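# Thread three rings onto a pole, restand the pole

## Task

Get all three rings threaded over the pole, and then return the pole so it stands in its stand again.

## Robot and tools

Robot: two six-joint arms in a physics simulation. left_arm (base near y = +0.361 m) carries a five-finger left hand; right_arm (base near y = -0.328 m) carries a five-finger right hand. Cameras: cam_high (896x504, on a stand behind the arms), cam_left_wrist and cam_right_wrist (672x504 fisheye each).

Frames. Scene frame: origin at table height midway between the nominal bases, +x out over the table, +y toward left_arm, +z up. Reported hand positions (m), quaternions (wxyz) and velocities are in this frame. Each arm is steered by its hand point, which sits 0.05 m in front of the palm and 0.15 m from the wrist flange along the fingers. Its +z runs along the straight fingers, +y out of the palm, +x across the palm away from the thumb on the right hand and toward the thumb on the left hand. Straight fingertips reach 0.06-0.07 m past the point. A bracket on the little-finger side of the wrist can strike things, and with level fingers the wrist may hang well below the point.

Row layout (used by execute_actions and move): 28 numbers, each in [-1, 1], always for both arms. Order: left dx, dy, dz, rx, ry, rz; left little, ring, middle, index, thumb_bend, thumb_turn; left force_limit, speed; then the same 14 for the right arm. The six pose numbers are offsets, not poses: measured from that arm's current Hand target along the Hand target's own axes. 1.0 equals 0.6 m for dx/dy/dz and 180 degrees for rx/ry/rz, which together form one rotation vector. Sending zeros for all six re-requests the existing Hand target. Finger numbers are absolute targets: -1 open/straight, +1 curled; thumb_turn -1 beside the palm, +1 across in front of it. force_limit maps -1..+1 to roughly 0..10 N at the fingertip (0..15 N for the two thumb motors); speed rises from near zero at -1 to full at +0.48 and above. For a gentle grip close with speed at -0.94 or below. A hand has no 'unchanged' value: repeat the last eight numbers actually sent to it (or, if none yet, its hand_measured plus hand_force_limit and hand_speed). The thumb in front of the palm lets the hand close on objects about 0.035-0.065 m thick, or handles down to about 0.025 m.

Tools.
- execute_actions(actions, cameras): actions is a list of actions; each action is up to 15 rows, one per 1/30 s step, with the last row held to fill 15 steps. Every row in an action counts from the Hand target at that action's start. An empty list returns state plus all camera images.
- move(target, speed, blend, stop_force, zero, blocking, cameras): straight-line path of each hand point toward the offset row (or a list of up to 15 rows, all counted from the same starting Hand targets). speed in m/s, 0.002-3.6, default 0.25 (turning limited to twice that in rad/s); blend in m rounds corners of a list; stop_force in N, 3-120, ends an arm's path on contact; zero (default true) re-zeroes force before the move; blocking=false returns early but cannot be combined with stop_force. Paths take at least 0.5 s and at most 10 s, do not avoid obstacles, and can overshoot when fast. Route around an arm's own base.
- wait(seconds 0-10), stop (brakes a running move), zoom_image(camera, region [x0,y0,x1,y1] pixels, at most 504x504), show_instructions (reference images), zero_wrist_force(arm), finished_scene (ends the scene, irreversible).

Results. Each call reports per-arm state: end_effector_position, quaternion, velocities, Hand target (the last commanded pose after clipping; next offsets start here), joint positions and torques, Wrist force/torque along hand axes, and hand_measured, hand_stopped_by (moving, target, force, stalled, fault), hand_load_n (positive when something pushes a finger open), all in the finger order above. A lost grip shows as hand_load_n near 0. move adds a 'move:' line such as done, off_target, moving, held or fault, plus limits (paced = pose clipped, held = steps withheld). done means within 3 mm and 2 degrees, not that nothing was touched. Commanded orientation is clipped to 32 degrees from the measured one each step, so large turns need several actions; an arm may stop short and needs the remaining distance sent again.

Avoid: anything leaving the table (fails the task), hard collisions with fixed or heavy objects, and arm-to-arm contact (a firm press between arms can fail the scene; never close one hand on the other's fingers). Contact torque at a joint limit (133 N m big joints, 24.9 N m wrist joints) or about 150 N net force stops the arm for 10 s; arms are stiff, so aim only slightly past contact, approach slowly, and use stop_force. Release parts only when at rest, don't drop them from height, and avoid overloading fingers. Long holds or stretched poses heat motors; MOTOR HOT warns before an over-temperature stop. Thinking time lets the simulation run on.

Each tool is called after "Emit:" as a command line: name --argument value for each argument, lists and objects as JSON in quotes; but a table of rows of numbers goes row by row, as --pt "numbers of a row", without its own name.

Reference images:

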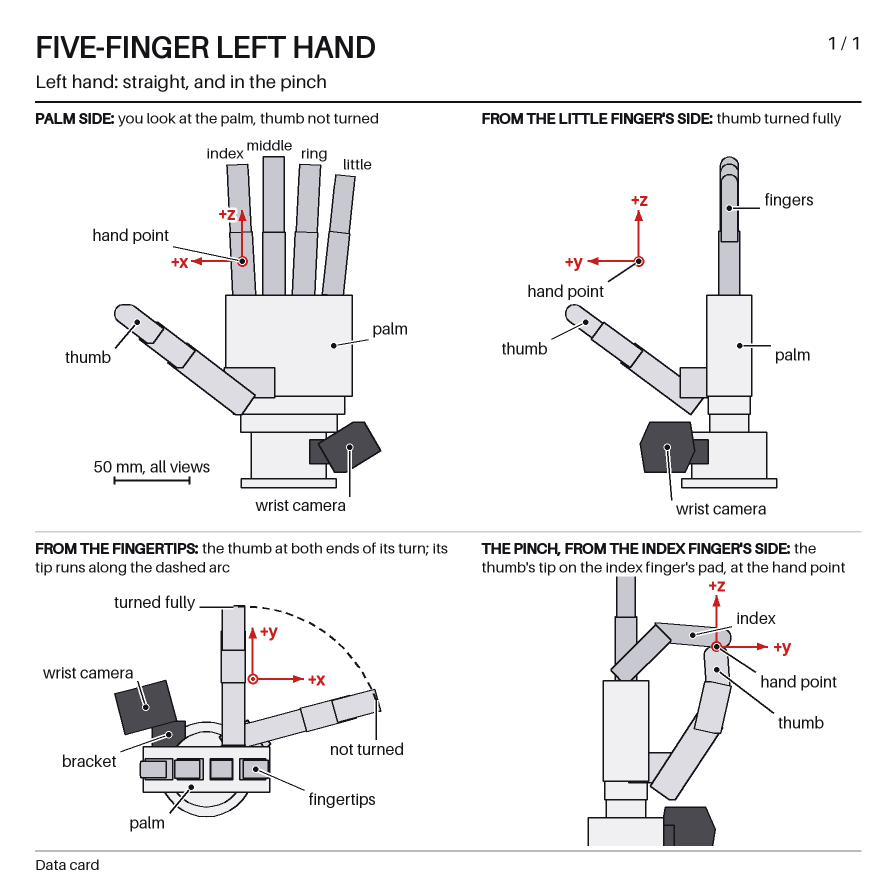

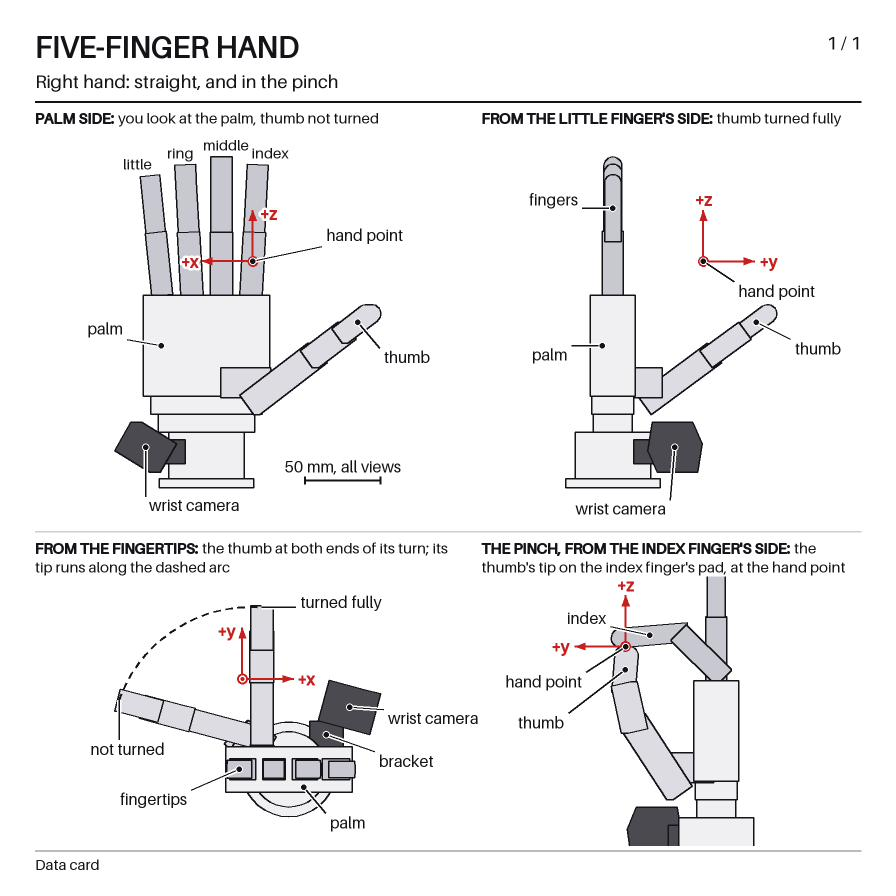

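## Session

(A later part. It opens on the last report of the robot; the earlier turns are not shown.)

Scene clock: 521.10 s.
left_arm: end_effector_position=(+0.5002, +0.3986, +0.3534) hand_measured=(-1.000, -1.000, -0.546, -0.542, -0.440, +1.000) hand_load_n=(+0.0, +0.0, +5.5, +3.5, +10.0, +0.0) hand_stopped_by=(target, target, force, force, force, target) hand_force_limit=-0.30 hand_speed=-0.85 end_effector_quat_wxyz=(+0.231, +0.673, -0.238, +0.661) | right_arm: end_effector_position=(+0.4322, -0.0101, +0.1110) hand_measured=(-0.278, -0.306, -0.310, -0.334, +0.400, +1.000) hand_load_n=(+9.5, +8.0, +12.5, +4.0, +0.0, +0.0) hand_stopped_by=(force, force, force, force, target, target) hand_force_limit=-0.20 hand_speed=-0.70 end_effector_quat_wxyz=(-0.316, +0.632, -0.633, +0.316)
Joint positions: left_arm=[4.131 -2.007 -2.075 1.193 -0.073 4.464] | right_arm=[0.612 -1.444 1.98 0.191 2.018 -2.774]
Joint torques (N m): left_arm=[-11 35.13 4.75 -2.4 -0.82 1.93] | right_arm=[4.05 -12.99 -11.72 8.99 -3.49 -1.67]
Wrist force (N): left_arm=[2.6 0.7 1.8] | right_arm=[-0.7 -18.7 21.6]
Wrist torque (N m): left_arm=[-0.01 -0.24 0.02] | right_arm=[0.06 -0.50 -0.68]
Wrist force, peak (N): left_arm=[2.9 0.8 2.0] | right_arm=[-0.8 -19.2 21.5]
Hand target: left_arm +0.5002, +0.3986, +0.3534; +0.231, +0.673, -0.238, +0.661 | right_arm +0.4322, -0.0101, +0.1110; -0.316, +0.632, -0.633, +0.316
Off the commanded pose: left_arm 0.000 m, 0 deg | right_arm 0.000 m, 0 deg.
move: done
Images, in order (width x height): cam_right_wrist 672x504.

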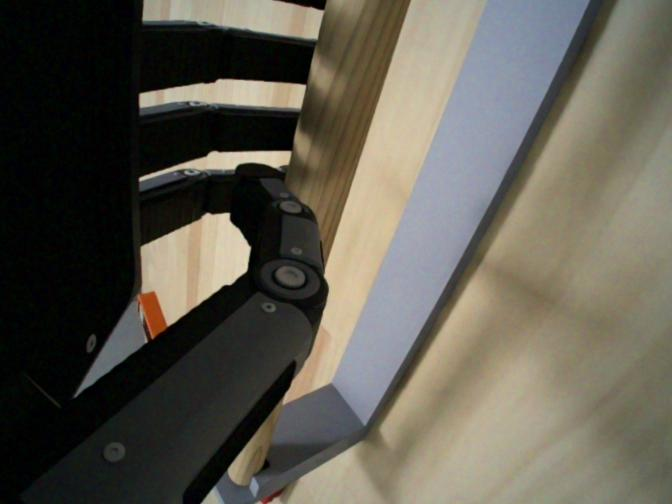

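Emit:
move --pt "0 0 0 0 0 0 -1 -1 -0.38 -0.34 -0.29 1 -0.3 -0.85 0 0 0 0 0 0 -0.8 -0.8 -0.8 -0.8 -1 1 -0.2 0.3" --pt "0 0 0 0 0 0 -1 -1 -0.38 -0.34 -0.29 1 -0.3 -0.85 0 0.015 0.0283 0 0 0 -0.8 -0.8 -0.8 -0.8 -1 1 -0.2 0.3" --speed 0.1 --cameras '["cam_right_wrist"]'

Emit:
move --target '[0,0,0,0,0,0,-1,-1,-0.38,-0.34,-0.29,1,-0.3,-0.85,0,0,0,0,0,0,0.3,0.3,0.3,0.3,0.4,1,-0.2,-0.7]' --speed 0.1 --cameras '["cam_right_wrist"]'

Scene clock: 533.90 s.
left_arm: end_effector_position=(+0.5002, +0.3986, +0.3534) hand_measured=(-1.000, -1.000, -0.546, -0.542, -0.440, +1.000) hand_load_n=(+0.0, +0.0, +5.5, +3.5, +10.0, +0.0) hand_stopped_by=(target, target, force, force, force, target) hand_force_limit=-0.30 hand_speed=-0.85 end_effector_quat_wxyz=(+0.231, +0.673, -0.238, +0.661) | right_arm: end_effector_position=(+0.4403, -0.0101, +0.0937) hand_measured=(-0.800, -0.800, -0.800, -0.800, -1.000, +1.000) hand_load_n=(+0.0, +0.0, +0.0, +0.0, +0.0, +0.0) hand_stopped_by=(target, target, target, target, target, target) hand_force_limit=-0.20 hand_speed=0.30 end_effector_quat_wxyz=(-0.316, +0.632, -0.633, +0.316)
Joint positions: left_arm=[4.131 -2.007 -2.075 1.193 -0.073 4.464] | right_arm=[0.598 -1.41 1.992 0.142 2.008 -2.784]
Joint torques (N m): left_arm=[-11.57 35.1 4.64 -2.32 -0.79 1.88] | right_arm=[-7.45 -10.69 -8.36 -1.32 -1.2 -2.34]
Wrist force (N): left_arm=[2.7 0.8 1.9] | right_arm=[0.2 -1.7 -0.6]
Wrist torque (N m): left_arm=[0.01 -0.25 0.01] | right_arm=[-0.22 0.04 0.11]
Wrist force, peak (N): left_arm=[2.9 1.0 2.1] | right_arm=[-0.8 -19.1 21.6]
Hand target: left_arm +0.5002, +0.3986, +0.3534; +0.231, +0.673, -0.238, +0.661 | right_arm +0.4403, -0.0101, +0.0936; -0.316, +0.632, -0.633, +0.316
Off the commanded pose: left_arm 0.000 m, 0 deg | right_arm 0.000 m, 0 deg.
move: done
Images, in order (width x height): cam_right_wrist 672x504.

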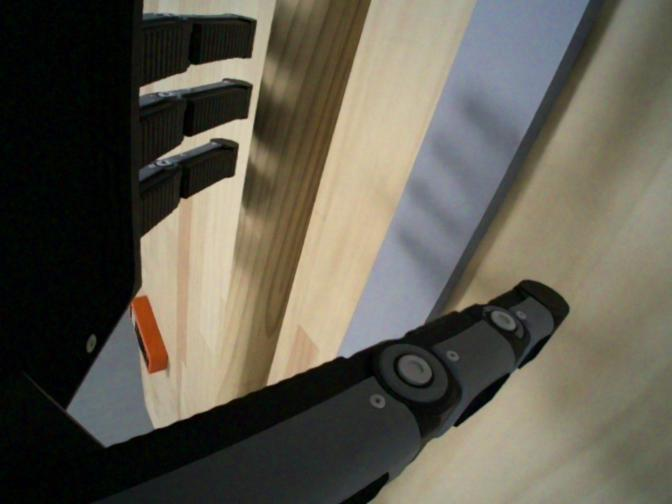

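Scene clock: 536.67 s.
left_arm: end_effector_position=(+0.5002, +0.3986, +0.3534) hand_measured=(-1.000, -1.000, -0.546, -0.542, -0.440, +1.000) hand_load_n=(+0.0, +0.0, +5.5, +3.5, +9.5, +0.0) hand_stopped_by=(target, target, force, force, force, target) hand_force_limit=-0.30 hand_speed=-0.85 end_effector_quat_wxyz=(+0.231, +0.673, -0.238, +0.661) | right_arm: end_effector_position=(+0.4403, -0.0101, +0.0936) hand_measured=(-0.112, -0.140, -0.142, -0.168, +0.064, +1.000) hand_load_n=(+9.5, +5.0, +11.0, +5.0, +8.0, +1.0) hand_stopped_by=(force, force, force, force, force, target) hand_force_limit=-0.20 hand_speed=-0.70 end_effector_quat_wxyz=(-0.316, +0.632, -0.633, +0.316)
Joint positions: left_arm=[4.131 -2.007 -2.075 1.193 -0.073 4.464] | right_arm=[0.598 -1.41 1.992 0.142 2.008 -2.784]
Joint torques (N m): left_arm=[-11.26 34.59 4.53 -2.29 -0.8 1.95] | right_arm=[14.63 -17.05 -10.81 7.95 -0.54 -0.12]
Wrist force (N): left_arm=[2.7 0.6 1.8] | right_arm=[-1.2 -14.3 27.9]
Wrist torque (N m): left_arm=[-0.03 -0.26 0.02] | right_arm=[-0.52 -0.87 -0.45]
Wrist force, peak (N): left_arm=[2.9 0.9 2.0] | right_arm=[-0.1 -18.4 27.8]
Hand target: left_arm +0.5002, +0.3986, +0.3534; +0.231, +0.673, -0.238, +0.661 | right_arm +0.4403, -0.0101, +0.0936; -0.316, +0.632, -0.633, +0.316
Off the commanded pose: left_arm 0.000 m, 0 deg | right_arm 0.000 m, 0 deg.
move: done
Images, in order (width x height): cam_right_wrist 672x504.

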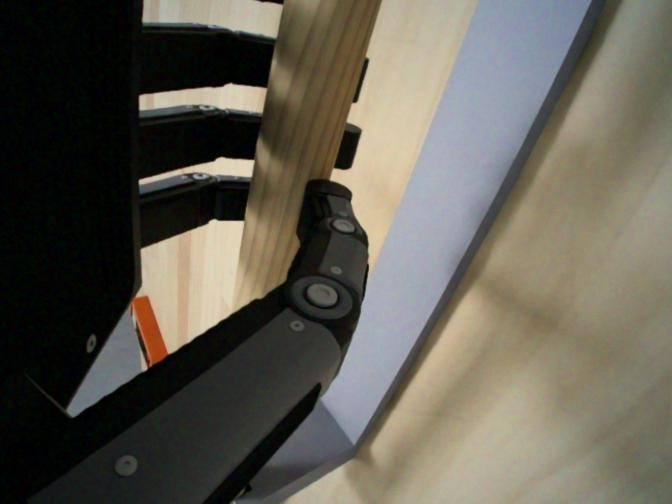

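Emit:
move --target '[0,0,0,0,0,0,-1,-1,-0.38,-0.34,-0.29,1,-0.3,-0.85,0,-0.003,0.004,0,0,0,0.3,0.3,0.3,0.3,0.4,1,-0.2,-0.7]' --speed 0.02

Scene clock: 542.43 s.
left_arm: end_effector_position=(+0.5002, +0.3986, +0.3534) hand_measured=(-1.000, -1.000, -0.546, -0.542, -0.440, +1.000) hand_load_n=(+0.0, +0.0, +5.5, +3.5, +10.0, +0.0) hand_stopped_by=(target, target, force, force, force, target) hand_force_limit=-0.30 hand_speed=-0.85 end_effector_quat_wxyz=(+0.231, +0.673, -0.238, +0.661) | right_arm: end_effector_position=(+0.4433, -0.0101, +0.0936) hand_measured=(-0.112, -0.140, -0.142, -0.168, +0.064, +1.000) hand_load_n=(+2.5, +0.0, +5.5, +2.5, +9.0, +2.0) hand_stopped_by=(force, force, force, force, force, target) hand_force_limit=-0.20 hand_speed=-0.70 end_effector_quat_wxyz=(-0.316, +0.632, -0.633, +0.316)
Joint positions: left_arm=[4.131 -2.007 -2.075 1.193 -0.073 4.464] | right_arm=[0.594 -1.406 1.987 0.142 2.004 -2.787]
Joint torques (N m): left_arm=[-11.21 34.28 5.1 -2.29 -0.71 1.9] | right_arm=[-9.38 -9.81 -21.27 -1.1 -1.05 -2.38]
Wrist force (N): left_arm=[2.7 0.8 1.9] | right_arm=[0.9 -2.0 -3.0]
Wrist torque (N m): left_arm=[0.00 -0.26 0.02] | right_arm=[-0.05 -0.06 0.18]
Wrist force, peak (N): left_arm=[2.8 0.7 2.0] | right_arm=[-1.0 -14.9 27.8]
Hand target: left_arm +0.5002, +0.3986, +0.3534; +0.231, +0.673, -0.238, +0.661 | right_arm +0.4433, -0.0101, +0.0936; -0.316, +0.632, -0.633, +0.316
Off the commanded pose: left_arm 0.000 m, 0 deg | right_arm 0.000 m, 0 deg.
move: done

Emit:
move --target '[0,0,0,0,0,0,-1,-1,-0.38,-0.34,-0.29,1,-0.3,-0.85,0,0,0,0,0,0,0.32,0.32,0.3,0.32,0.4,1,-0.1,-0.9]' --speed 0.02

Scene clock: 548.10 s.
left_arm: end_effector_position=(+0.5002, +0.3986, +0.3534) hand_measured=(-1.000, -1.000, -0.546, -0.542, -0.440, +1.000) hand_load_n=(+0.0, +0.0, +5.5, +3.5, +10.0, +0.5) hand_stopped_by=(target, target, force, force, force, target) hand_force_limit=-0.30 hand_speed=-0.85 end_effector_quat_wxyz=(+0.231, +0.673, -0.238, +0.661) | right_arm: end_effector_position=(+0.4434, -0.0101, +0.0936) hand_measured=(-0.104, -0.114, -0.140, -0.152, +0.064, +1.000) hand_load_n=(+2.0, +8.0, +1.0, +6.0, +13.0, +2.0) hand_stopped_by=(force, force, force, force, force, target) hand_force_limit=-0.10 hand_speed=-0.90 end_effector_quat_wxyz=(-0.316, +0.632, -0.633, +0.316)
Joint positions: left_arm=[4.131 -2.007 -2.075 1.193 -0.073 4.464] | right_arm=[0.594 -1.406 1.987 0.141 2.004 -2.787]
Joint torques (N m): left_arm=[-10.4 34.22 4.89 -2.27 -0.53 1.86] | right_arm=[-5.35 -11.15 -15.93 1.4 -1.26 -2.22]
Wrist force (N): left_arm=[2.7 0.6 1.8] | right_arm=[1.6 -6.4 -3.9]
Wrist torque (N m): left_arm=[-0.02 -0.25 0.02] | right_arm=[-0.04 -0.10 0.03]
Wrist force, peak (N): left_arm=[2.9 0.9 1.9] | right_arm=[1.7 -6.4 -4.1]
Hand target: left_arm +0.5002, +0.3986, +0.3534; +0.231, +0.673, -0.238, +0.661 | right_arm +0.4433, -0.0101, +0.0936; -0.316, +0.632, -0.633, +0.316
Off the commanded pose: left_arm 0.000 m, 0 deg | right_arm 0.000 m, 0 deg.
move: done

Emit:
move --target '[0,0,0,0,0,0,-1,-1,-0.38,-0.34,-0.29,1,-0.3,-0.85,0,-0.08,-0.06,0,0,0,0.32,0.32,0.3,0.32,0.4,1,-0.1,-0.9]' --speed 0.05 --cameras '["all"]'

Scene clock: 553.27 s.
left_arm: end_effector_position=(+0.5002, +0.3986, +0.3534) hand_measured=(-1.000, -1.000, -0.546, -0.542, -0.440, +1.000) hand_load_n=(+0.0, +0.0, +5.5, +3.0, +10.0, +0.0) hand_stopped_by=(target, target, force, force, force, target) hand_force_limit=-0.30 hand_speed=-0.85 end_effector_quat_wxyz=(+0.231, +0.673, -0.238, +0.661) | right_arm: end_effector_position=(+0.4433, -0.0101, +0.1536) hand_measured=(-0.104, -0.114, -0.140, -0.152, +0.064, +1.000) hand_load_n=(+0.5, +6.0, +1.0, +6.5, +14.5, +3.0) hand_stopped_by=(force, force, force, force, force, target) hand_force_limit=-0.10 hand_speed=-0.90 end_effector_quat_wxyz=(-0.316, +0.632, -0.633, +0.316)
Joint positions: left_arm=[4.131 -2.007 -2.075 1.193 -0.073 4.464] | right_arm=[0.594 -1.479 1.896 0.304 2.004 -2.788]
Joint torques (N m): left_arm=[-10.67 33.89 4.72 -2.31 -0.62 1.88] | right_arm=[4.39 -36.82 -24.74 2.39 1.23 0.8]
Wrist force (N): left_arm=[2.8 0.8 1.8] | right_arm=[0.7 -0.2 0.1]
Wrist torque (N m): left_arm=[0.00 -0.26 0.02] | right_arm=[-0.14 -0.03 0.16]
Wrist force, peak (N): left_arm=[3.0 0.9 1.9] | right_arm=[1.8 -6.6 -4.0]
Hand target: left_arm +0.5002, +0.3986, +0.3534; +0.231, +0.673, -0.238, +0.661 | right_arm +0.4433, -0.0101, +0.1536; -0.316, +0.632, -0.633, +0.316
Off the commanded pose: left_arm 0.000 m, 0 deg | right_arm 0.000 m, 0 deg.
move: done

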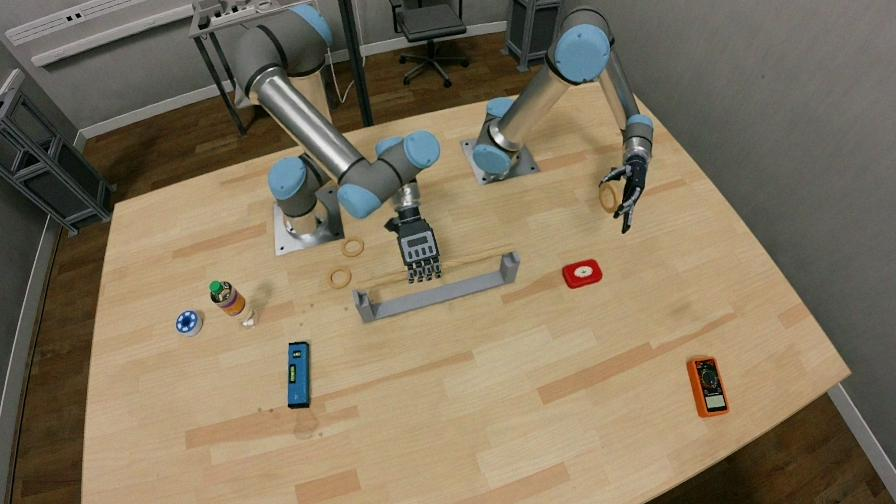

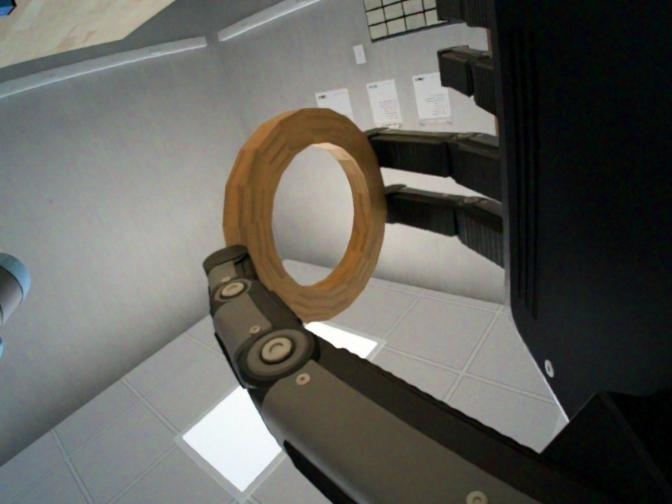

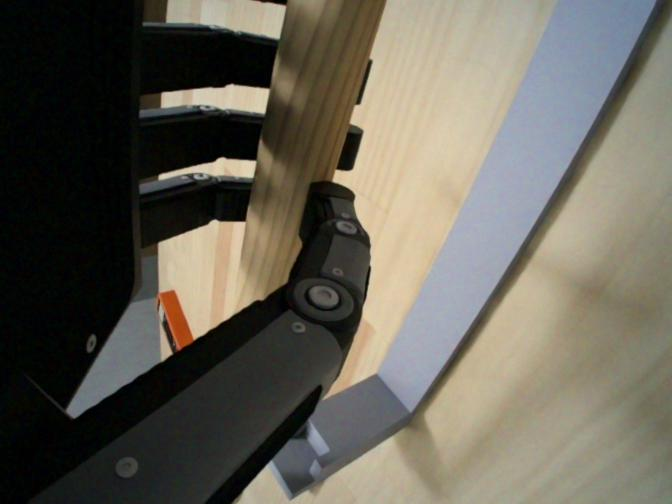

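Emit:
move --target '[0,0,0,0,0,0,-1,-1,-0.38,-0.34,-0.29,1,-0.3,-0.85,0,-0.3067,-0.0995,0,0,0,0.32,0.32,0.3,0.32,0.4,1,-0.1,-0.9]' --speed 0.15

Emit:
move --target '[0,0.237,0.1918,0,0,0,-1,-1,-0.38,-0.34,-0.29,1,-0.3,-0.85,0,0,0,0,0,0,0.32,0.32,0.3,0.32,0.4,1,-0.1,-0.9]' --speed 0.15 --cameras '["all"]'

Scene clock: 570.33 s.
left_arm: end_effector_position=(+0.5002, +0.3986, +0.3534) hand_measured=(-1.000, -1.000, -0.546, -0.542, -0.440, +1.000) hand_load_n=(+0.0, +0.0, +5.5, +3.5, +9.5, +0.0) hand_stopped_by=(target, target, force, force, force, target) hand_force_limit=-0.30 hand_speed=-0.85 end_effector_quat_wxyz=(+0.231, +0.673, -0.238, +0.661) | right_arm: end_effector_position=(+0.5059, -0.0101, +0.3366) hand_measured=(-0.104, -0.114, -0.140, -0.152, +0.064, +1.000) hand_load_n=(+0.5, +6.5, +1.0, +6.5, +14.5, +2.5) hand_stopped_by=(force, force, force, force, force, target) hand_force_limit=-0.10 hand_speed=-0.90 end_effector_quat_wxyz=(-0.316, +0.632, -0.633, +0.316)
Joint positions: left_arm=[4.131 -2.007 -2.075 1.193 -0.073 4.464] | right_arm=[0.507 -1.459 1.391 0.766 1.939 -2.849]
Joint torques (N m): left_arm=[-10.27 33.81 4.61 -2.28 -0.58 1.89] | right_arm=[-8.33 -13.91 -25.8 2 -1.33 -2.12]
Wrist force (N): left_arm=[2.8 0.6 2.0] | right_arm=[0.7 -0.2 -0.2]
Wrist torque (N m): left_arm=[-0.03 -0.26 0.02] | right_arm=[-0.13 -0.01 0.16]
Wrist force, peak (N): left_arm=[2.9 0.7 2.1] | right_arm=[0.8 -1.2 -0.6]
Hand target: left_arm +0.5002, +0.3986, +0.3534; +0.231, +0.673, -0.238, +0.661 | right_arm +0.5059, -0.0101, +0.3367; -0.316, +0.632, -0.633, +0.316
Off the commanded pose: left_arm 0.000 m, 0 deg | right_arm 0.000 m, 0 deg.
move: done

Scene clock: 572.20 s.
left_arm: end_effector_position=(+0.5009, +0.2157, +0.3508) hand_measured=(-1.000, -1.000, -0.546, -0.542, -0.440, +1.000) hand_load_n=(+0.0, +0.0, +5.5, +3.5, +9.5, +0.0) hand_stopped_by=(target, target, force, force, force, target) hand_force_limit=-0.30 hand_speed=-0.85 end_effector_quat_wxyz=(+0.231, +0.673, -0.238, +0.661) | right_arm: end_effector_position=(+0.5059, -0.0101, +0.3367) hand_measured=(-0.104, -0.114, -0.140, -0.152, +0.064, +1.000) hand_load_n=(+0.5, +6.0, +1.0, +6.5, +14.5, +2.5) hand_stopped_by=(force, force, force, force, force, target) hand_force_limit=-0.10 hand_speed=-0.90 end_effector_quat_wxyz=(-0.316, +0.632, -0.633, +0.316)
Joint positions: left_arm=[3.75 -1.849 -2.372 1.021 0.311 4.772] | right_arm=[0.507 -1.459 1.391 0.766 1.939 -2.849]
Joint torques (N m): left_arm=[-12.16 29.3 3.23 -1.35 1.68 2.06] | right_arm=[-7.73 -14 -25.62 2.16 -1.11 -0.06]
Wrist force (N): left_arm=[3.0 0.7 1.9] | right_arm=[0.9 -0.2 -0.1]
Wrist torque (N m): left_arm=[-0.01 -0.30 0.02] | right_arm=[-0.13 -0.04 0.18]
Wrist force, peak (N): left_arm=[2.7 1.7 2.5] | right_arm=[0.9 -0.2 -0.1]
Hand target: left_arm +0.5009, +0.2156, +0.3508; +0.231, +0.673, -0.238, +0.661 | right_arm +0.5059, -0.0101, +0.3367; -0.316, +0.632, -0.633, +0.316
Off the commanded pose: left_arm 0.000 m, 0 deg | right_arm 0.000 m, 0 deg.
move: done

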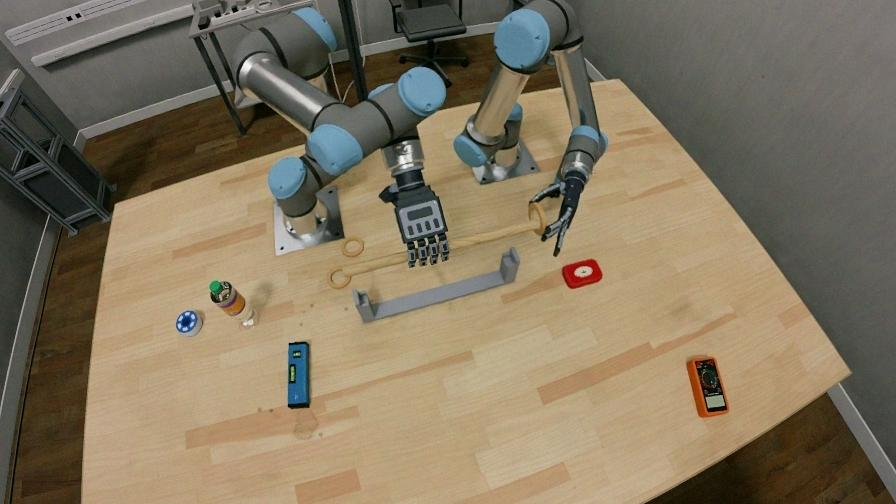

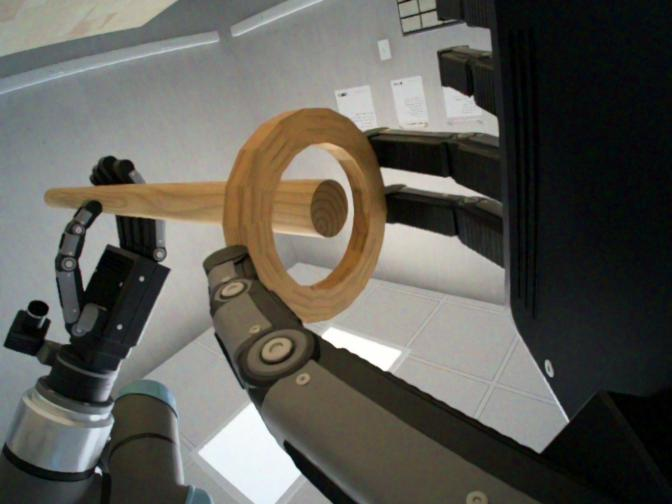

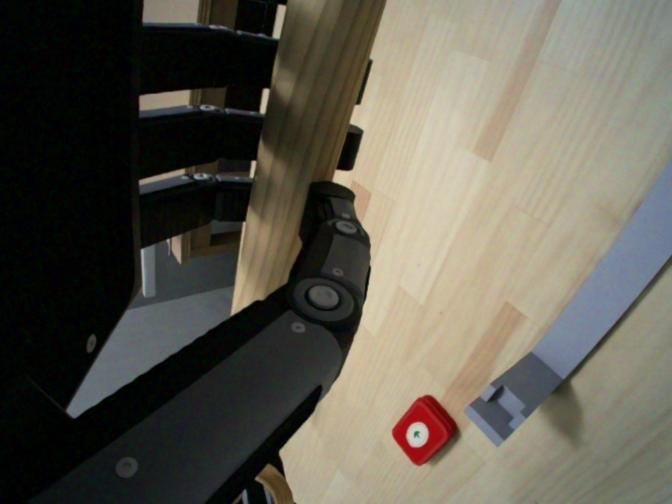

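Emit:
zoom_image --camera "cam_high" --region '[480, 170, 620, 270]'

Emit:
zoom_image --camera "cam_left_wrist" --region '[200, 90, 420, 340]'

Scaled by 3.600.

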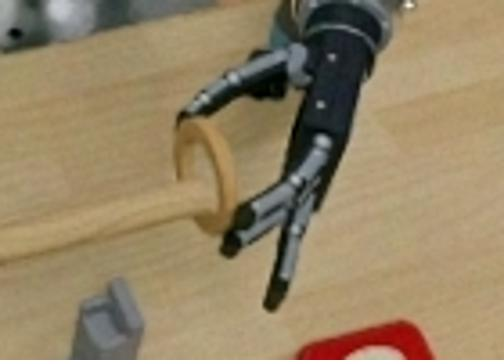

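Scaled by 2.016 from the camera's 672x504 image, which has a finer 960x720 frame.

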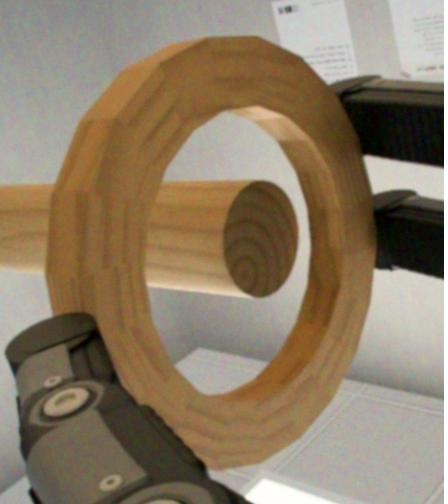

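Emit:
move --target '[0,-0.0483,-0.0198,0,0,0,-1,-1,-0.38,-0.34,-0.29,1,-0.3,-0.85,0,0,0,0,0,0,0.32,0.32,0.3,0.32,0.4,1,-0.1,-0.9]' --speed 0.15 --cameras '["cam_left_wrist"]'

Emit:
zoom_image --camera "cam_left_wrist" --region '[200, 90, 420, 340]'

Scene clock: 593.43 s.
left_arm: end_effector_position=(+0.5098, +0.2456, +0.3511) hand_measured=(-1.000, -1.000, -0.546, -0.542, -0.440, +1.000) hand_load_n=(+0.0, +0.0, +5.5, +3.5, +10.0, +0.0) hand_stopped_by=(target, target, force, force, force, target) hand_force_limit=-0.30 hand_speed=-0.85 end_effector_quat_wxyz=(+0.231, +0.673, -0.238, +0.661) | right_arm: end_effector_position=(+0.5059, -0.0101, +0.3367) hand_measured=(-0.104, -0.114, -0.140, -0.152, +0.064, +1.000) hand_load_n=(+0.5, +6.5, +1.0, +6.5, +14.5, +3.0) hand_stopped_by=(force, force, force, force, force, target) hand_force_limit=-0.10 hand_speed=-0.90 end_effector_quat_wxyz=(-0.316, +0.632, -0.633, +0.316)
Joint positions: left_arm=[3.812 -1.872 -2.333 0.99 0.25 4.786] | right_arm=[0.507 -1.459 1.391 0.766 1.939 -2.849]
Joint torques (N m): left_arm=[11.92 15.37 16.99 -1.35 -1.6 1.91] | right_arm=[-7.65 -13.87 -25.67 2.23 -0.95 1.64]
Wrist force (N): left_arm=[2.9 0.7 1.9] | right_arm=[0.8 -0.3 -0.1]
Wrist torque (N m): left_arm=[-0.03 -0.28 0.02] | right_arm=[-0.15 -0.03 0.17]
Wrist force, peak (N): left_arm=[3.0 1.2 2.1] | right_arm=[1.0 -0.1 -0.1]
Hand target: left_arm +0.5098, +0.2457, +0.3511; +0.231, +0.673, -0.238, +0.661 | right_arm +0.5059, -0.0101, +0.3367; -0.316, +0.632, -0.633, +0.316
Off the commanded pose: left_arm 0.000 m, 0 deg | right_arm 0.000 m, 0 deg.
move: done
Images, in order (width x height): cam_left_wrist 672x504.

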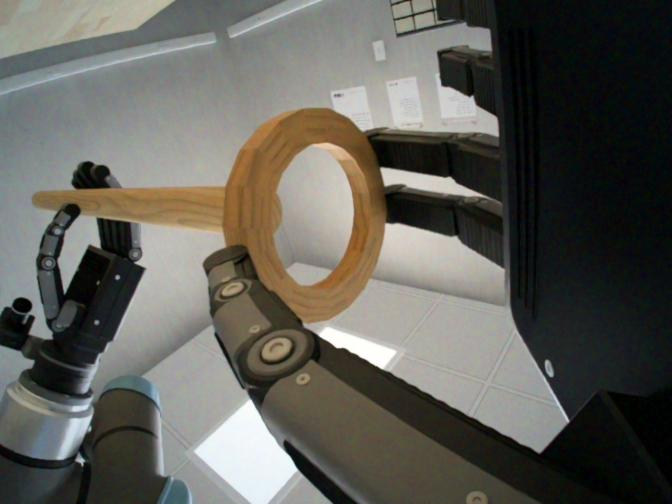

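Scaled by 2.016 from the camera's 672x504 image, which has a finer 960x720 frame.

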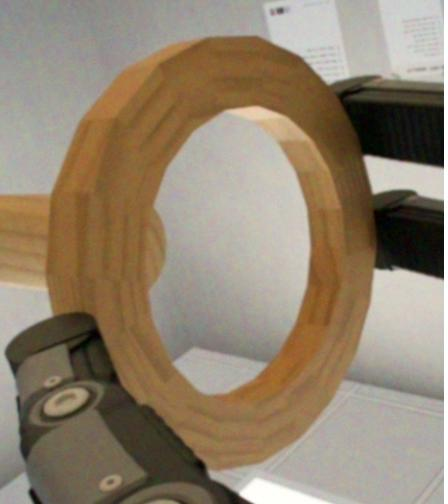

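Emit:
move --target '[0.0067,0.0625,0.057,0,0,0,-1,-1,-0.38,-0.34,-0.29,1,-0.3,-0.85,0,0,0,0,0,0,0.32,0.32,0.3,0.32,0.4,1,-0.1,-0.9]' --speed 0.06 --stop_force 6 --cameras '["cam_left_wrist"]'

Emit:
zoom_image --camera "cam_left_wrist" --region '[200, 90, 420, 340]'

Scene clock: 607.90 s.
left_arm: end_effector_position=(+0.5130, +0.1950, +0.3544) hand_measured=(-1.000, -1.000, -0.546, -0.542, -0.440, +1.000) hand_load_n=(+0.0, +0.0, +6.0, +3.5, +10.0, +0.0) hand_stopped_by=(target, target, force, force, force, target) hand_force_limit=-0.30 hand_speed=-0.85 end_effector_quat_wxyz=(+0.231, +0.673, -0.238, +0.661) | right_arm: end_effector_position=(+0.5059, -0.0101, +0.3367) hand_measured=(-0.104, -0.114, -0.140, -0.152, +0.064, +1.000) hand_load_n=(+0.5, +6.0, +1.0, +6.5, +14.5, +3.0) hand_stopped_by=(force, force, force, force, force, target) hand_force_limit=-0.10 hand_speed=-0.90 end_effector_quat_wxyz=(-0.316, +0.632, -0.633, +0.316)
Joint positions: left_arm=[3.673 -1.856 -2.342 1.009 0.388 4.76] | right_arm=[0.507 -1.459 1.391 0.766 1.939 -2.849]
Joint torques (N m): left_arm=[-12.85 18.59 17.29 2.52 1.56 -2] | right_arm=[-7.25 -14.05 -25 2.18 -0.45 1.65]
Wrist force (N): left_arm=[2.7 0.7 1.8] | right_arm=[0.7 -0.1 -0.1]
Wrist torque (N m): left_arm=[-0.02 -0.25 0.12] | right_arm=[-0.12 -0.01 0.17]
Wrist force, peak (N): left_arm=[2.9 1.0 2.2] | right_arm=[0.9 -0.2 -0.4]
Hand target: left_arm +0.5130, +0.1950, +0.3544; +0.231, +0.673, -0.238, +0.661 | right_arm +0.5059, -0.0101, +0.3367; -0.316, +0.632, -0.633, +0.316
Off the commanded pose: left_arm 0.000 m, 0 deg | right_arm 0.000 m, 0 deg.
move: done
Images, in order (width x height): cam_left_wrist 672x504.

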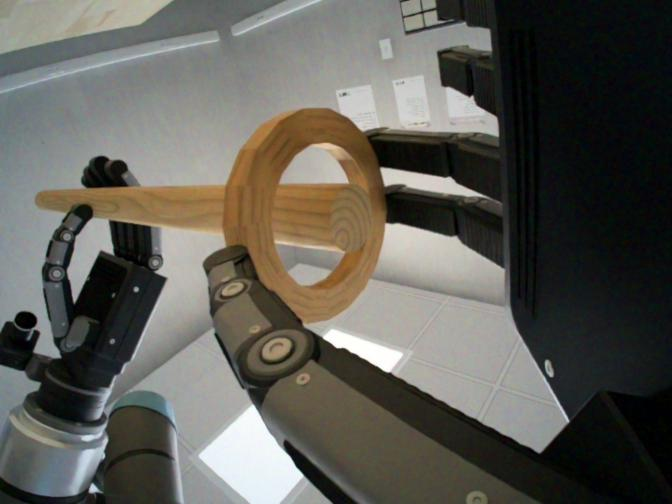

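Scaled by 2.016 from the camera's 672x504 image, which has a finer 960x720 frame.

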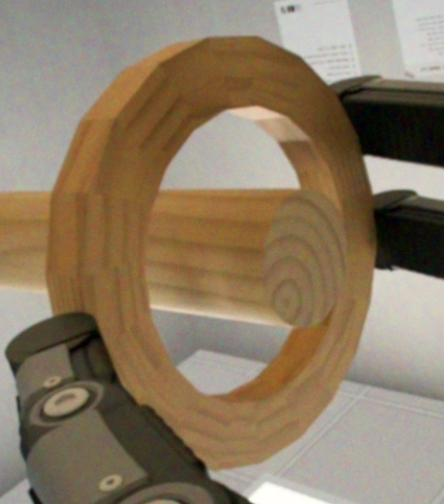

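Emit:
move --target '[0,0.0285,0.0231,0,0,0,-1,-1,-0.38,-0.34,-0.29,1,-0.3,-0.85,0,0,0,0,0,0,0.32,0.32,0.3,0.32,0.4,1,-0.1,-0.9]' --speed 0.04 --stop_force 6 --cameras '["cam_left_wrist", "cam_high"]'

Emit:
zoom_image --camera "cam_left_wrist" --region '[200, 90, 520, 340]'

Scene clock: 615.97 s.
left_arm: end_effector_position=(+0.5131, +0.1730, +0.3541) hand_measured=(-1.000, -1.000, -0.546, -0.542, -0.440, +1.000) hand_load_n=(+0.0, +0.0, +5.5, +3.5, +9.5, +0.5) hand_stopped_by=(target, target, force, force, force, target) hand_force_limit=-0.30 hand_speed=-0.85 end_effector_quat_wxyz=(+0.231, +0.673, -0.238, +0.661) | right_arm: end_effector_position=(+0.5059, -0.0101, +0.3367) hand_measured=(-0.104, -0.114, -0.140, -0.152, +0.064, +1.000) hand_load_n=(+0.5, +6.0, +1.5, +6.5, +14.5, +3.0) hand_stopped_by=(force, force, force, force, force, target) hand_force_limit=-0.10 hand_speed=-0.90 end_effector_quat_wxyz=(-0.316, +0.632, -0.633, +0.316)
Joint positions: left_arm=[3.611 -1.856 -2.345 1.017 0.45 4.753] | right_arm=[0.507 -1.459 1.391 0.766 1.939 -2.849]
Joint torques (N m): left_arm=[-12.17 15.64 17.55 2.58 1.59 -2.09] | right_arm=[-7.73 -14.32 -25.09 2.19 -0.11 1.64]
Wrist force (N): left_arm=[2.7 0.6 1.9] | right_arm=[0.8 0.0 -0.2]
Wrist torque (N m): left_arm=[-0.03 -0.25 0.13] | right_arm=[-0.10 -0.02 0.17]
Wrist force, peak (N): left_arm=[2.9 0.9 2.2] | right_arm=[1.0 -0.3 -0.1]
Hand target: left_arm +0.5131, +0.1730, +0.3541; +0.231, +0.673, -0.238, +0.661 | right_arm +0.5059, -0.0101, +0.3367; -0.316, +0.632, -0.633, +0.316
Off the commanded pose: left_arm 0.000 m, 0 deg | right_arm 0.000 m, 0 deg.
move: done
Images, in order (width x height): cam_high 896x504, cam_left_wrist 672x504.

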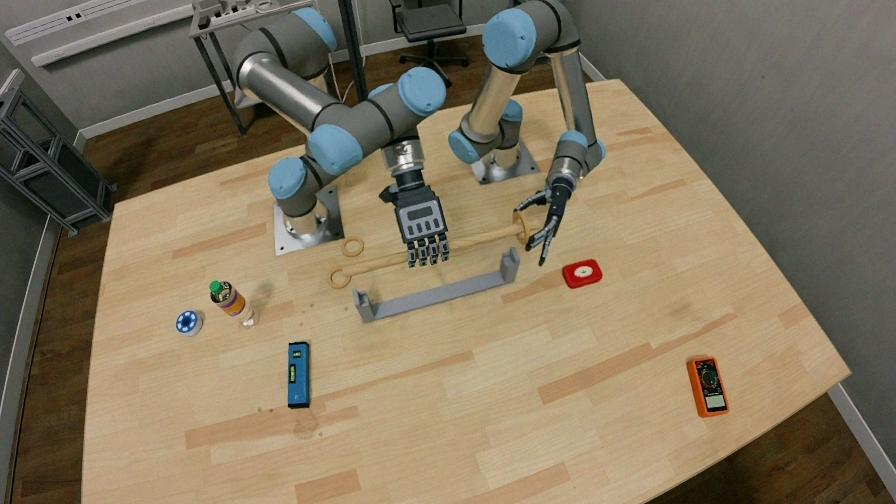

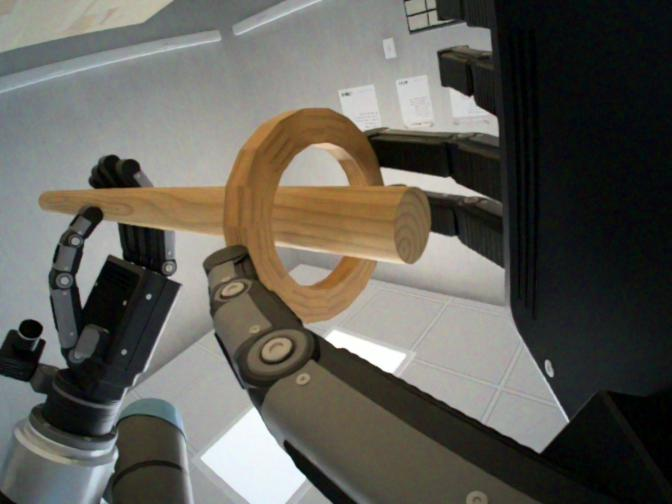

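Scaled by 1.575 from the camera's 672x504 image, which has a finer 960x720 frame.

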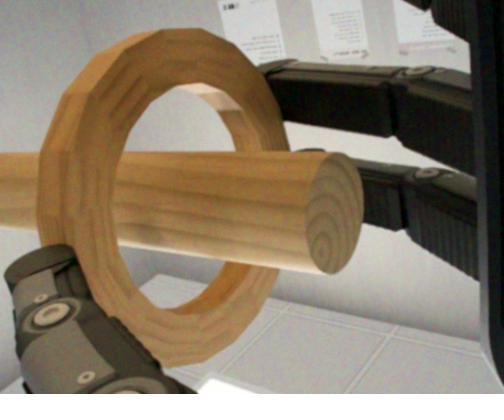

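Emit:
move --target '[-0.0183,0,0,0,0,0,-1,-1,-0.38,-0.34,-0.29,1,-0.3,-0.85,0,0,0,0,0,0,0.32,0.32,0.3,0.32,0.4,1,-0.1,-0.9]' --speed 0.04 --stop_force 5

Emit:
move --target '[0,0,0,0,0,0,-1,-1,-0.95,-0.95,-1,1,-0.3,-0.5,0,0,0,0,0,0,0.32,0.32,0.3,0.32,0.4,1,-0.1,-0.9]' --speed 0.04 --cameras '["cam_left_wrist", "cam_high"]'

Scene clock: 626.27 s.
left_arm: end_effector_position=(+0.5130, +0.1731, +0.3431) hand_measured=(-1.000, -1.000, -0.546, -0.542, -0.440, +1.000) hand_load_n=(+0.0, +0.0, +5.5, +3.5, +10.0, +0.0) hand_stopped_by=(target, target, force, force, force, target) hand_force_limit=-0.30 hand_speed=-0.85 end_effector_quat_wxyz=(+0.231, +0.673, -0.238, +0.661) | right_arm: end_effector_position=(+0.5059, -0.0101, +0.3367) hand_measured=(-0.104, -0.114, -0.140, -0.152, +0.064, +1.000) hand_load_n=(+0.5, +6.0, +1.0, +6.5, +14.5, +3.0) hand_stopped_by=(force, force, force, force, force, target) hand_force_limit=-0.10 hand_speed=-0.90 end_effector_quat_wxyz=(-0.316, +0.632, -0.633, +0.316)
Joint positions: left_arm=[3.612 -1.887 -2.351 1.055 0.449 4.753] | right_arm=[0.507 -1.459 1.391 0.766 1.939 -2.849]
Joint torques (N m): left_arm=[14.2 15.66 2.77 2.66 -1.53 -1.97] | right_arm=[-7.48 -13.62 -25.09 2.09 0.2 1.69]
Wrist force (N): left_arm=[2.9 0.8 2.0] | right_arm=[0.7 -0.2 -0.1]
Wrist torque (N m): left_arm=[-0.01 -0.28 0.13] | right_arm=[-0.14 0.00 0.16]
Wrist force, peak (N): left_arm=[3.3 0.8 2.0] | right_arm=[1.0 -0.6 -0.3]
Hand target: left_arm +0.5130, +0.1731, +0.3431; +0.231, +0.673, -0.238, +0.661 | right_arm +0.5059, -0.0101, +0.3367; -0.316, +0.632, -0.633, +0.316
Off the commanded pose: left_arm 0.000 m, 0 deg | right_arm 0.000 m, 0 deg.
move: done

Scene clock: 627.33 s.
left_arm: end_effector_position=(+0.5130, +0.1731, +0.3431) hand_measured=(-1.000, -1.000, -0.950, -0.950, -1.000, +1.000) hand_load_n=(+0.0, +0.0, +0.0, +0.0, +0.0, -0.5) hand_stopped_by=(target, target, target, target, target, target) hand_force_limit=-0.30 hand_speed=-0.50 end_effector_quat_wxyz=(+0.231, +0.673, -0.238, +0.661) | right_arm: end_effector_position=(+0.5059, -0.0101, +0.3367) hand_measured=(-0.104, -0.114, -0.140, -0.152, +0.064, +1.000) hand_load_n=(+0.5, +6.0, +1.5, +6.5, +14.0, +2.5) hand_stopped_by=(force, force, force, force, force, target) hand_force_limit=-0.10 hand_speed=-0.90 end_effector_quat_wxyz=(-0.316, +0.632, -0.633, +0.316)
Joint positions: left_arm=[3.612 -1.887 -2.351 1.055 0.449 4.753] | right_arm=[0.507 -1.459 1.391 0.766 1.939 -2.849]
Joint torques (N m): left_arm=[13.68 15.98 5.4 1.33 -0.26 -1.82] | right_arm=[-7.24 -13.85 -25.77 2.01 0.21 1.6]
Wrist force (N): left_arm=[3.0 0.7 2.1] | right_arm=[0.4 -0.2 0.0]
Wrist torque (N m): left_arm=[-0.02 -0.28 0.13] | right_arm=[-0.15 0.04 0.13]
Wrist force, peak (N): left_arm=[3.3 0.6 2.0] | right_arm=[1.0 -0.2 -0.2]
Hand target: left_arm +0.5130, +0.1731, +0.3431; +0.231, +0.673, -0.238, +0.661 | right_arm +0.5059, -0.0101, +0.3367; -0.316, +0.632, -0.633, +0.316
Off the commanded pose: left_arm 0.000 m, 0 deg | right_arm 0.000 m, 0 deg.
move: done
Images, in order (width x height): cam_high 896x504, cam_left_wrist 672x504.

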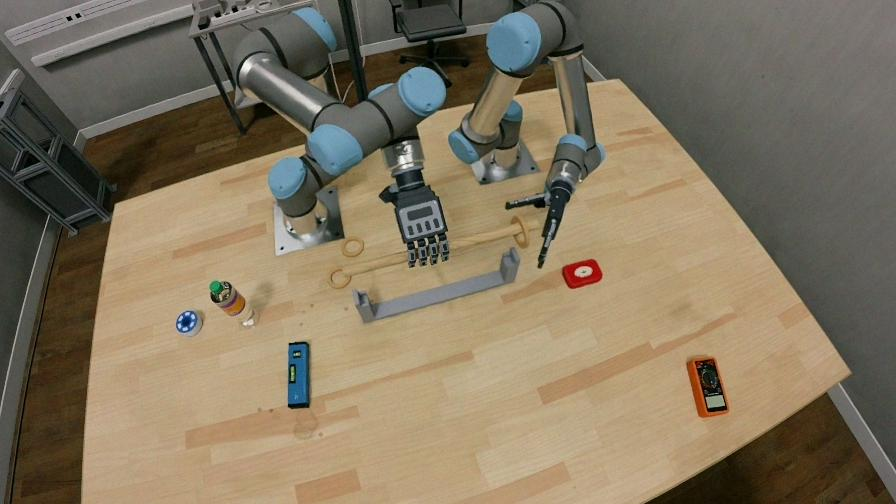

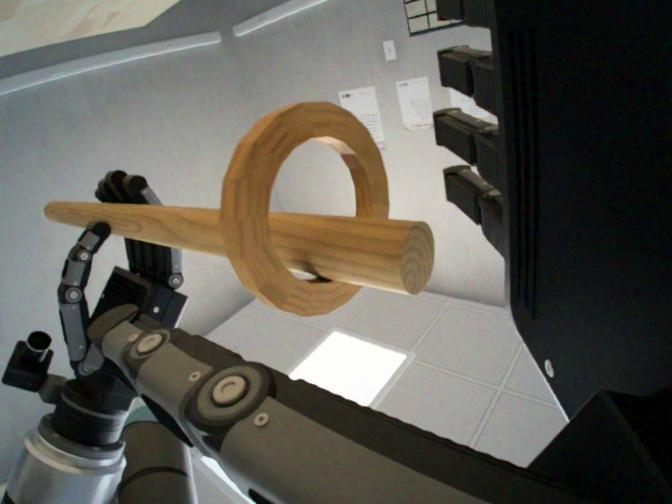

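Emit:
move --target '[0,-0.1554,-0.1258,0,0,0,-1,-1,-0.95,-0.95,-1,1,-0.3,-0.5,0,0,0,0,0,0,0.32,0.32,0.3,0.32,0.4,1,-0.1,-0.9]' --speed 0.15 --cameras '["cam_left_wrist", "cam_high"]'

Scene clock: 659.80 s.
left_arm: end_effector_position=(+0.5125, +0.2931, +0.3448) hand_measured=(-1.000, -1.000, -0.950, -0.950, -1.000, +1.000) hand_load_n=(+0.0, +0.0, +0.0, +0.0, +0.0, -0.5) hand_stopped_by=(target, target, target, target, target, target) hand_force_limit=-0.30 hand_speed=-0.50 end_effector_quat_wxyz=(+0.231, +0.673, -0.238, +0.661) | right_arm: end_effector_position=(+0.5059, -0.0101, +0.3367) hand_measured=(-0.104, -0.114, -0.140, -0.152, +0.064, +1.000) hand_load_n=(+0.0, +6.0, +1.5, +6.5, +14.5, +3.0) hand_stopped_by=(force, force, force, force, force, target) hand_force_limit=-0.10 hand_speed=-0.90 end_effector_quat_wxyz=(-0.316, +0.632, -0.633, +0.316)
Joint positions: left_arm=[3.915 -1.91 -2.3 0.945 0.147 4.837] | right_arm=[0.507 -1.459 1.391 0.766 1.939 -2.849]
Joint torques (N m): left_arm=[14.25 31.35 3.41 -1.12 -1.66 1.98] | right_arm=[-8 -14.22 -24.9 0.43 0.69 1.63]
Wrist force (N): left_arm=[2.8 0.8 1.8] | right_arm=[0.7 0.0 -0.1]
Wrist torque (N m): left_arm=[0.01 -0.25 0.00] | right_arm=[-0.11 0.01 0.15]
Wrist force, peak (N): left_arm=[3.0 1.8 2.2] | right_arm=[1.0 -0.2 -0.1]
Hand target: left_arm +0.5125, +0.2931, +0.3448; +0.231, +0.673, -0.238, +0.661 | right_arm +0.5059, -0.0101, +0.3367; -0.316, +0.632, -0.633, +0.316
Off the commanded pose: left_arm 0.000 m, 0 deg | right_arm 0.000 m, 0 deg.
move: done
Images, in order (width x height): cam_high 896x504, cam_left_wrist 672x504.

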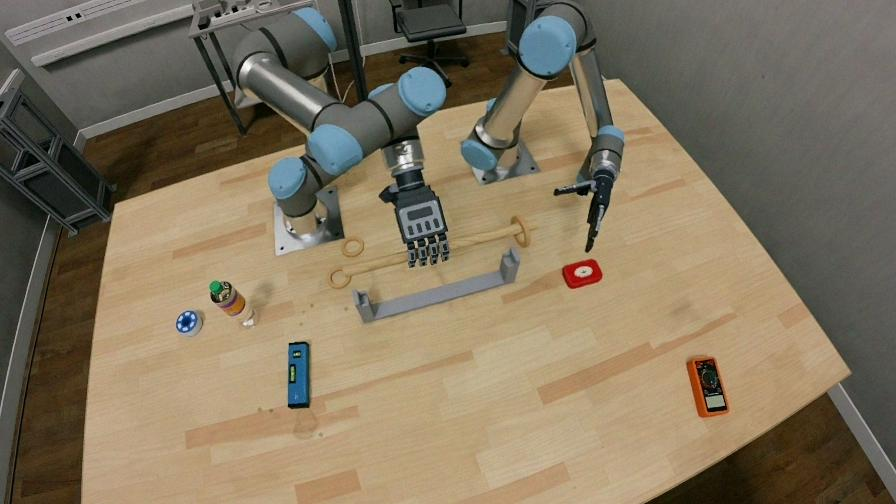

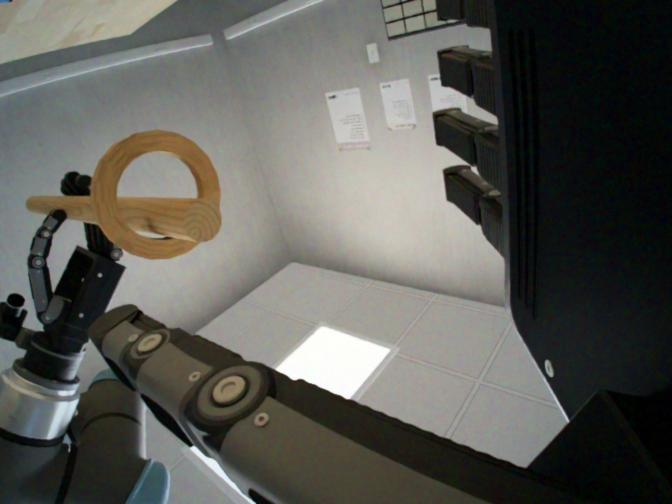

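Emit:
move --pt "-0.0717 0.4103 0.0042 -0.115 -0.0345 0.231 -1 -1 -0.7 -0.7 -0.7 1 -0.3 -0.2 0.0833 -0.2647 0.039 0 -0.0167 0.0222 0.32 0.32 0.3 0.32 0.4 1 -0.1 -0.9" --pt "-0.4217 0.942 0.2953 -0.2554 -0.0766 0.5128 -1 -1 -0.7 -0.7 -0.7 1 -0.3 -0.2 0.0833 -0.2647 0.039 0 -0.0167 0.0222 0.32 0.32 0.3 0.32 0.4 1 -0.1 -0.9" --speed 0.25 --blend 0.05 --cameras '["cam_left_wrist", "cam_high"]'

Scene clock: 668.43 s.
left_arm: end_effector_position=(+0.2934, -0.2554, +0.0868) hand_measured=(-1.000, -1.000, -0.700, -0.700, -0.700, +1.000) hand_load_n=(+0.0, +0.0, +0.0, +0.0, +0.0, +0.0) hand_stopped_by=(target, target, target, target, target, target) hand_force_limit=-0.30 hand_speed=-0.20 end_effector_quat_wxyz=(+0.105, -0.293, +0.852, -0.422) | right_arm: end_effector_position=(+0.6199, -0.0601, +0.4497) hand_measured=(-0.104, -0.114, -0.140, -0.152, +0.064, +1.000) hand_load_n=(+0.5, +6.5, +1.5, +6.5, +14.5, +2.5) hand_stopped_by=(force, force, force, force, force, target) hand_force_limit=-0.10 hand_speed=-0.90 end_effector_quat_wxyz=(-0.344, +0.618, -0.646, +0.289)
Joint positions: left_arm=[2.308 -2.089 -2.018 0.29 1.463 6.282] | right_arm=[0.254 -1.268 0.859 1.055 1.689 -2.944]
Joint torques (N m): left_arm=[-11.82 31.93 20.88 0.92 1.59 2.08] | right_arm=[-7.82 -21.22 -24.6 1.9 -1.52 -2.34]
Wrist force (N): left_arm=[0.1 -0.4 1.7] | right_arm=[0.8 -0.4 -0.2]
Wrist torque (N m): left_arm=[0.01 0.04 -0.27] | right_arm=[-0.15 0.01 0.14]
Wrist force, peak (N): left_arm=[3.2 0.6 2.2] | right_arm=[1.0 -0.7 -0.2]
Hand target: left_arm +0.2938, -0.2551, +0.0868; +0.111, -0.236, +0.871, -0.416 | right_arm +0.6199, -0.0601, +0.4497; -0.344, +0.618, -0.646, +0.289
Off the commanded pose: left_arm 0.000 m, 7 deg | right_arm 0.000 m, 0 deg.
joint sent to its limit (left arm) — joint 6 (wrist 3), upper limit. The joint targets are off in orientation, not in position.
move: off_target (left_arm)
Images, in order (width x height): cam_high 896x504, cam_left_wrist 672x504.

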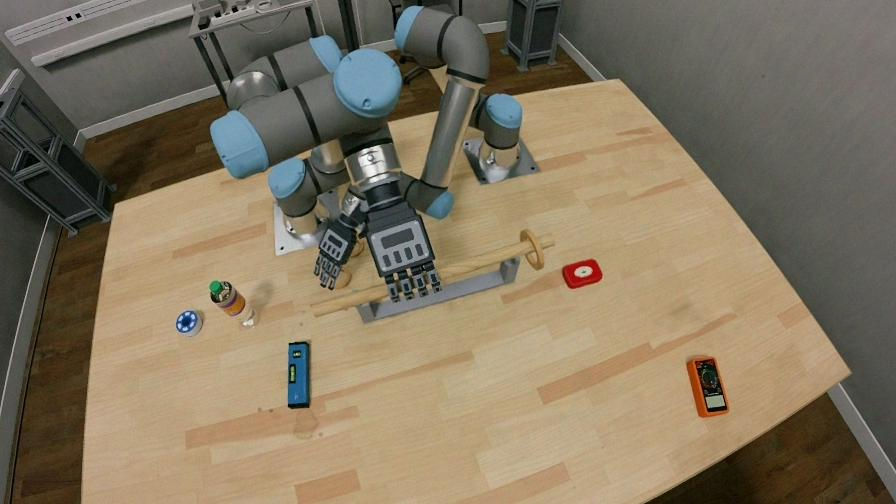

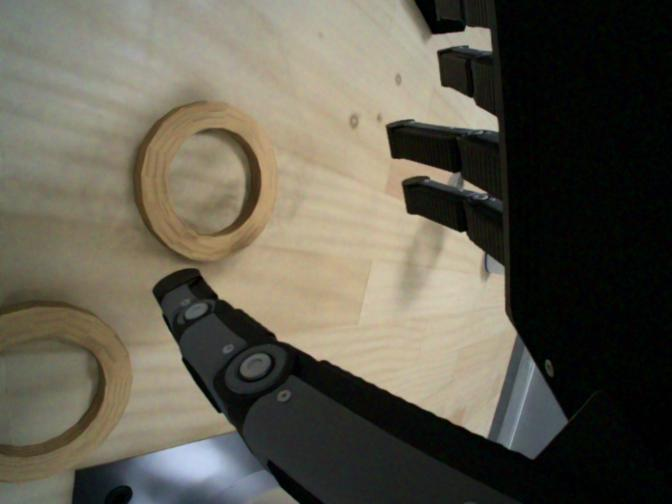

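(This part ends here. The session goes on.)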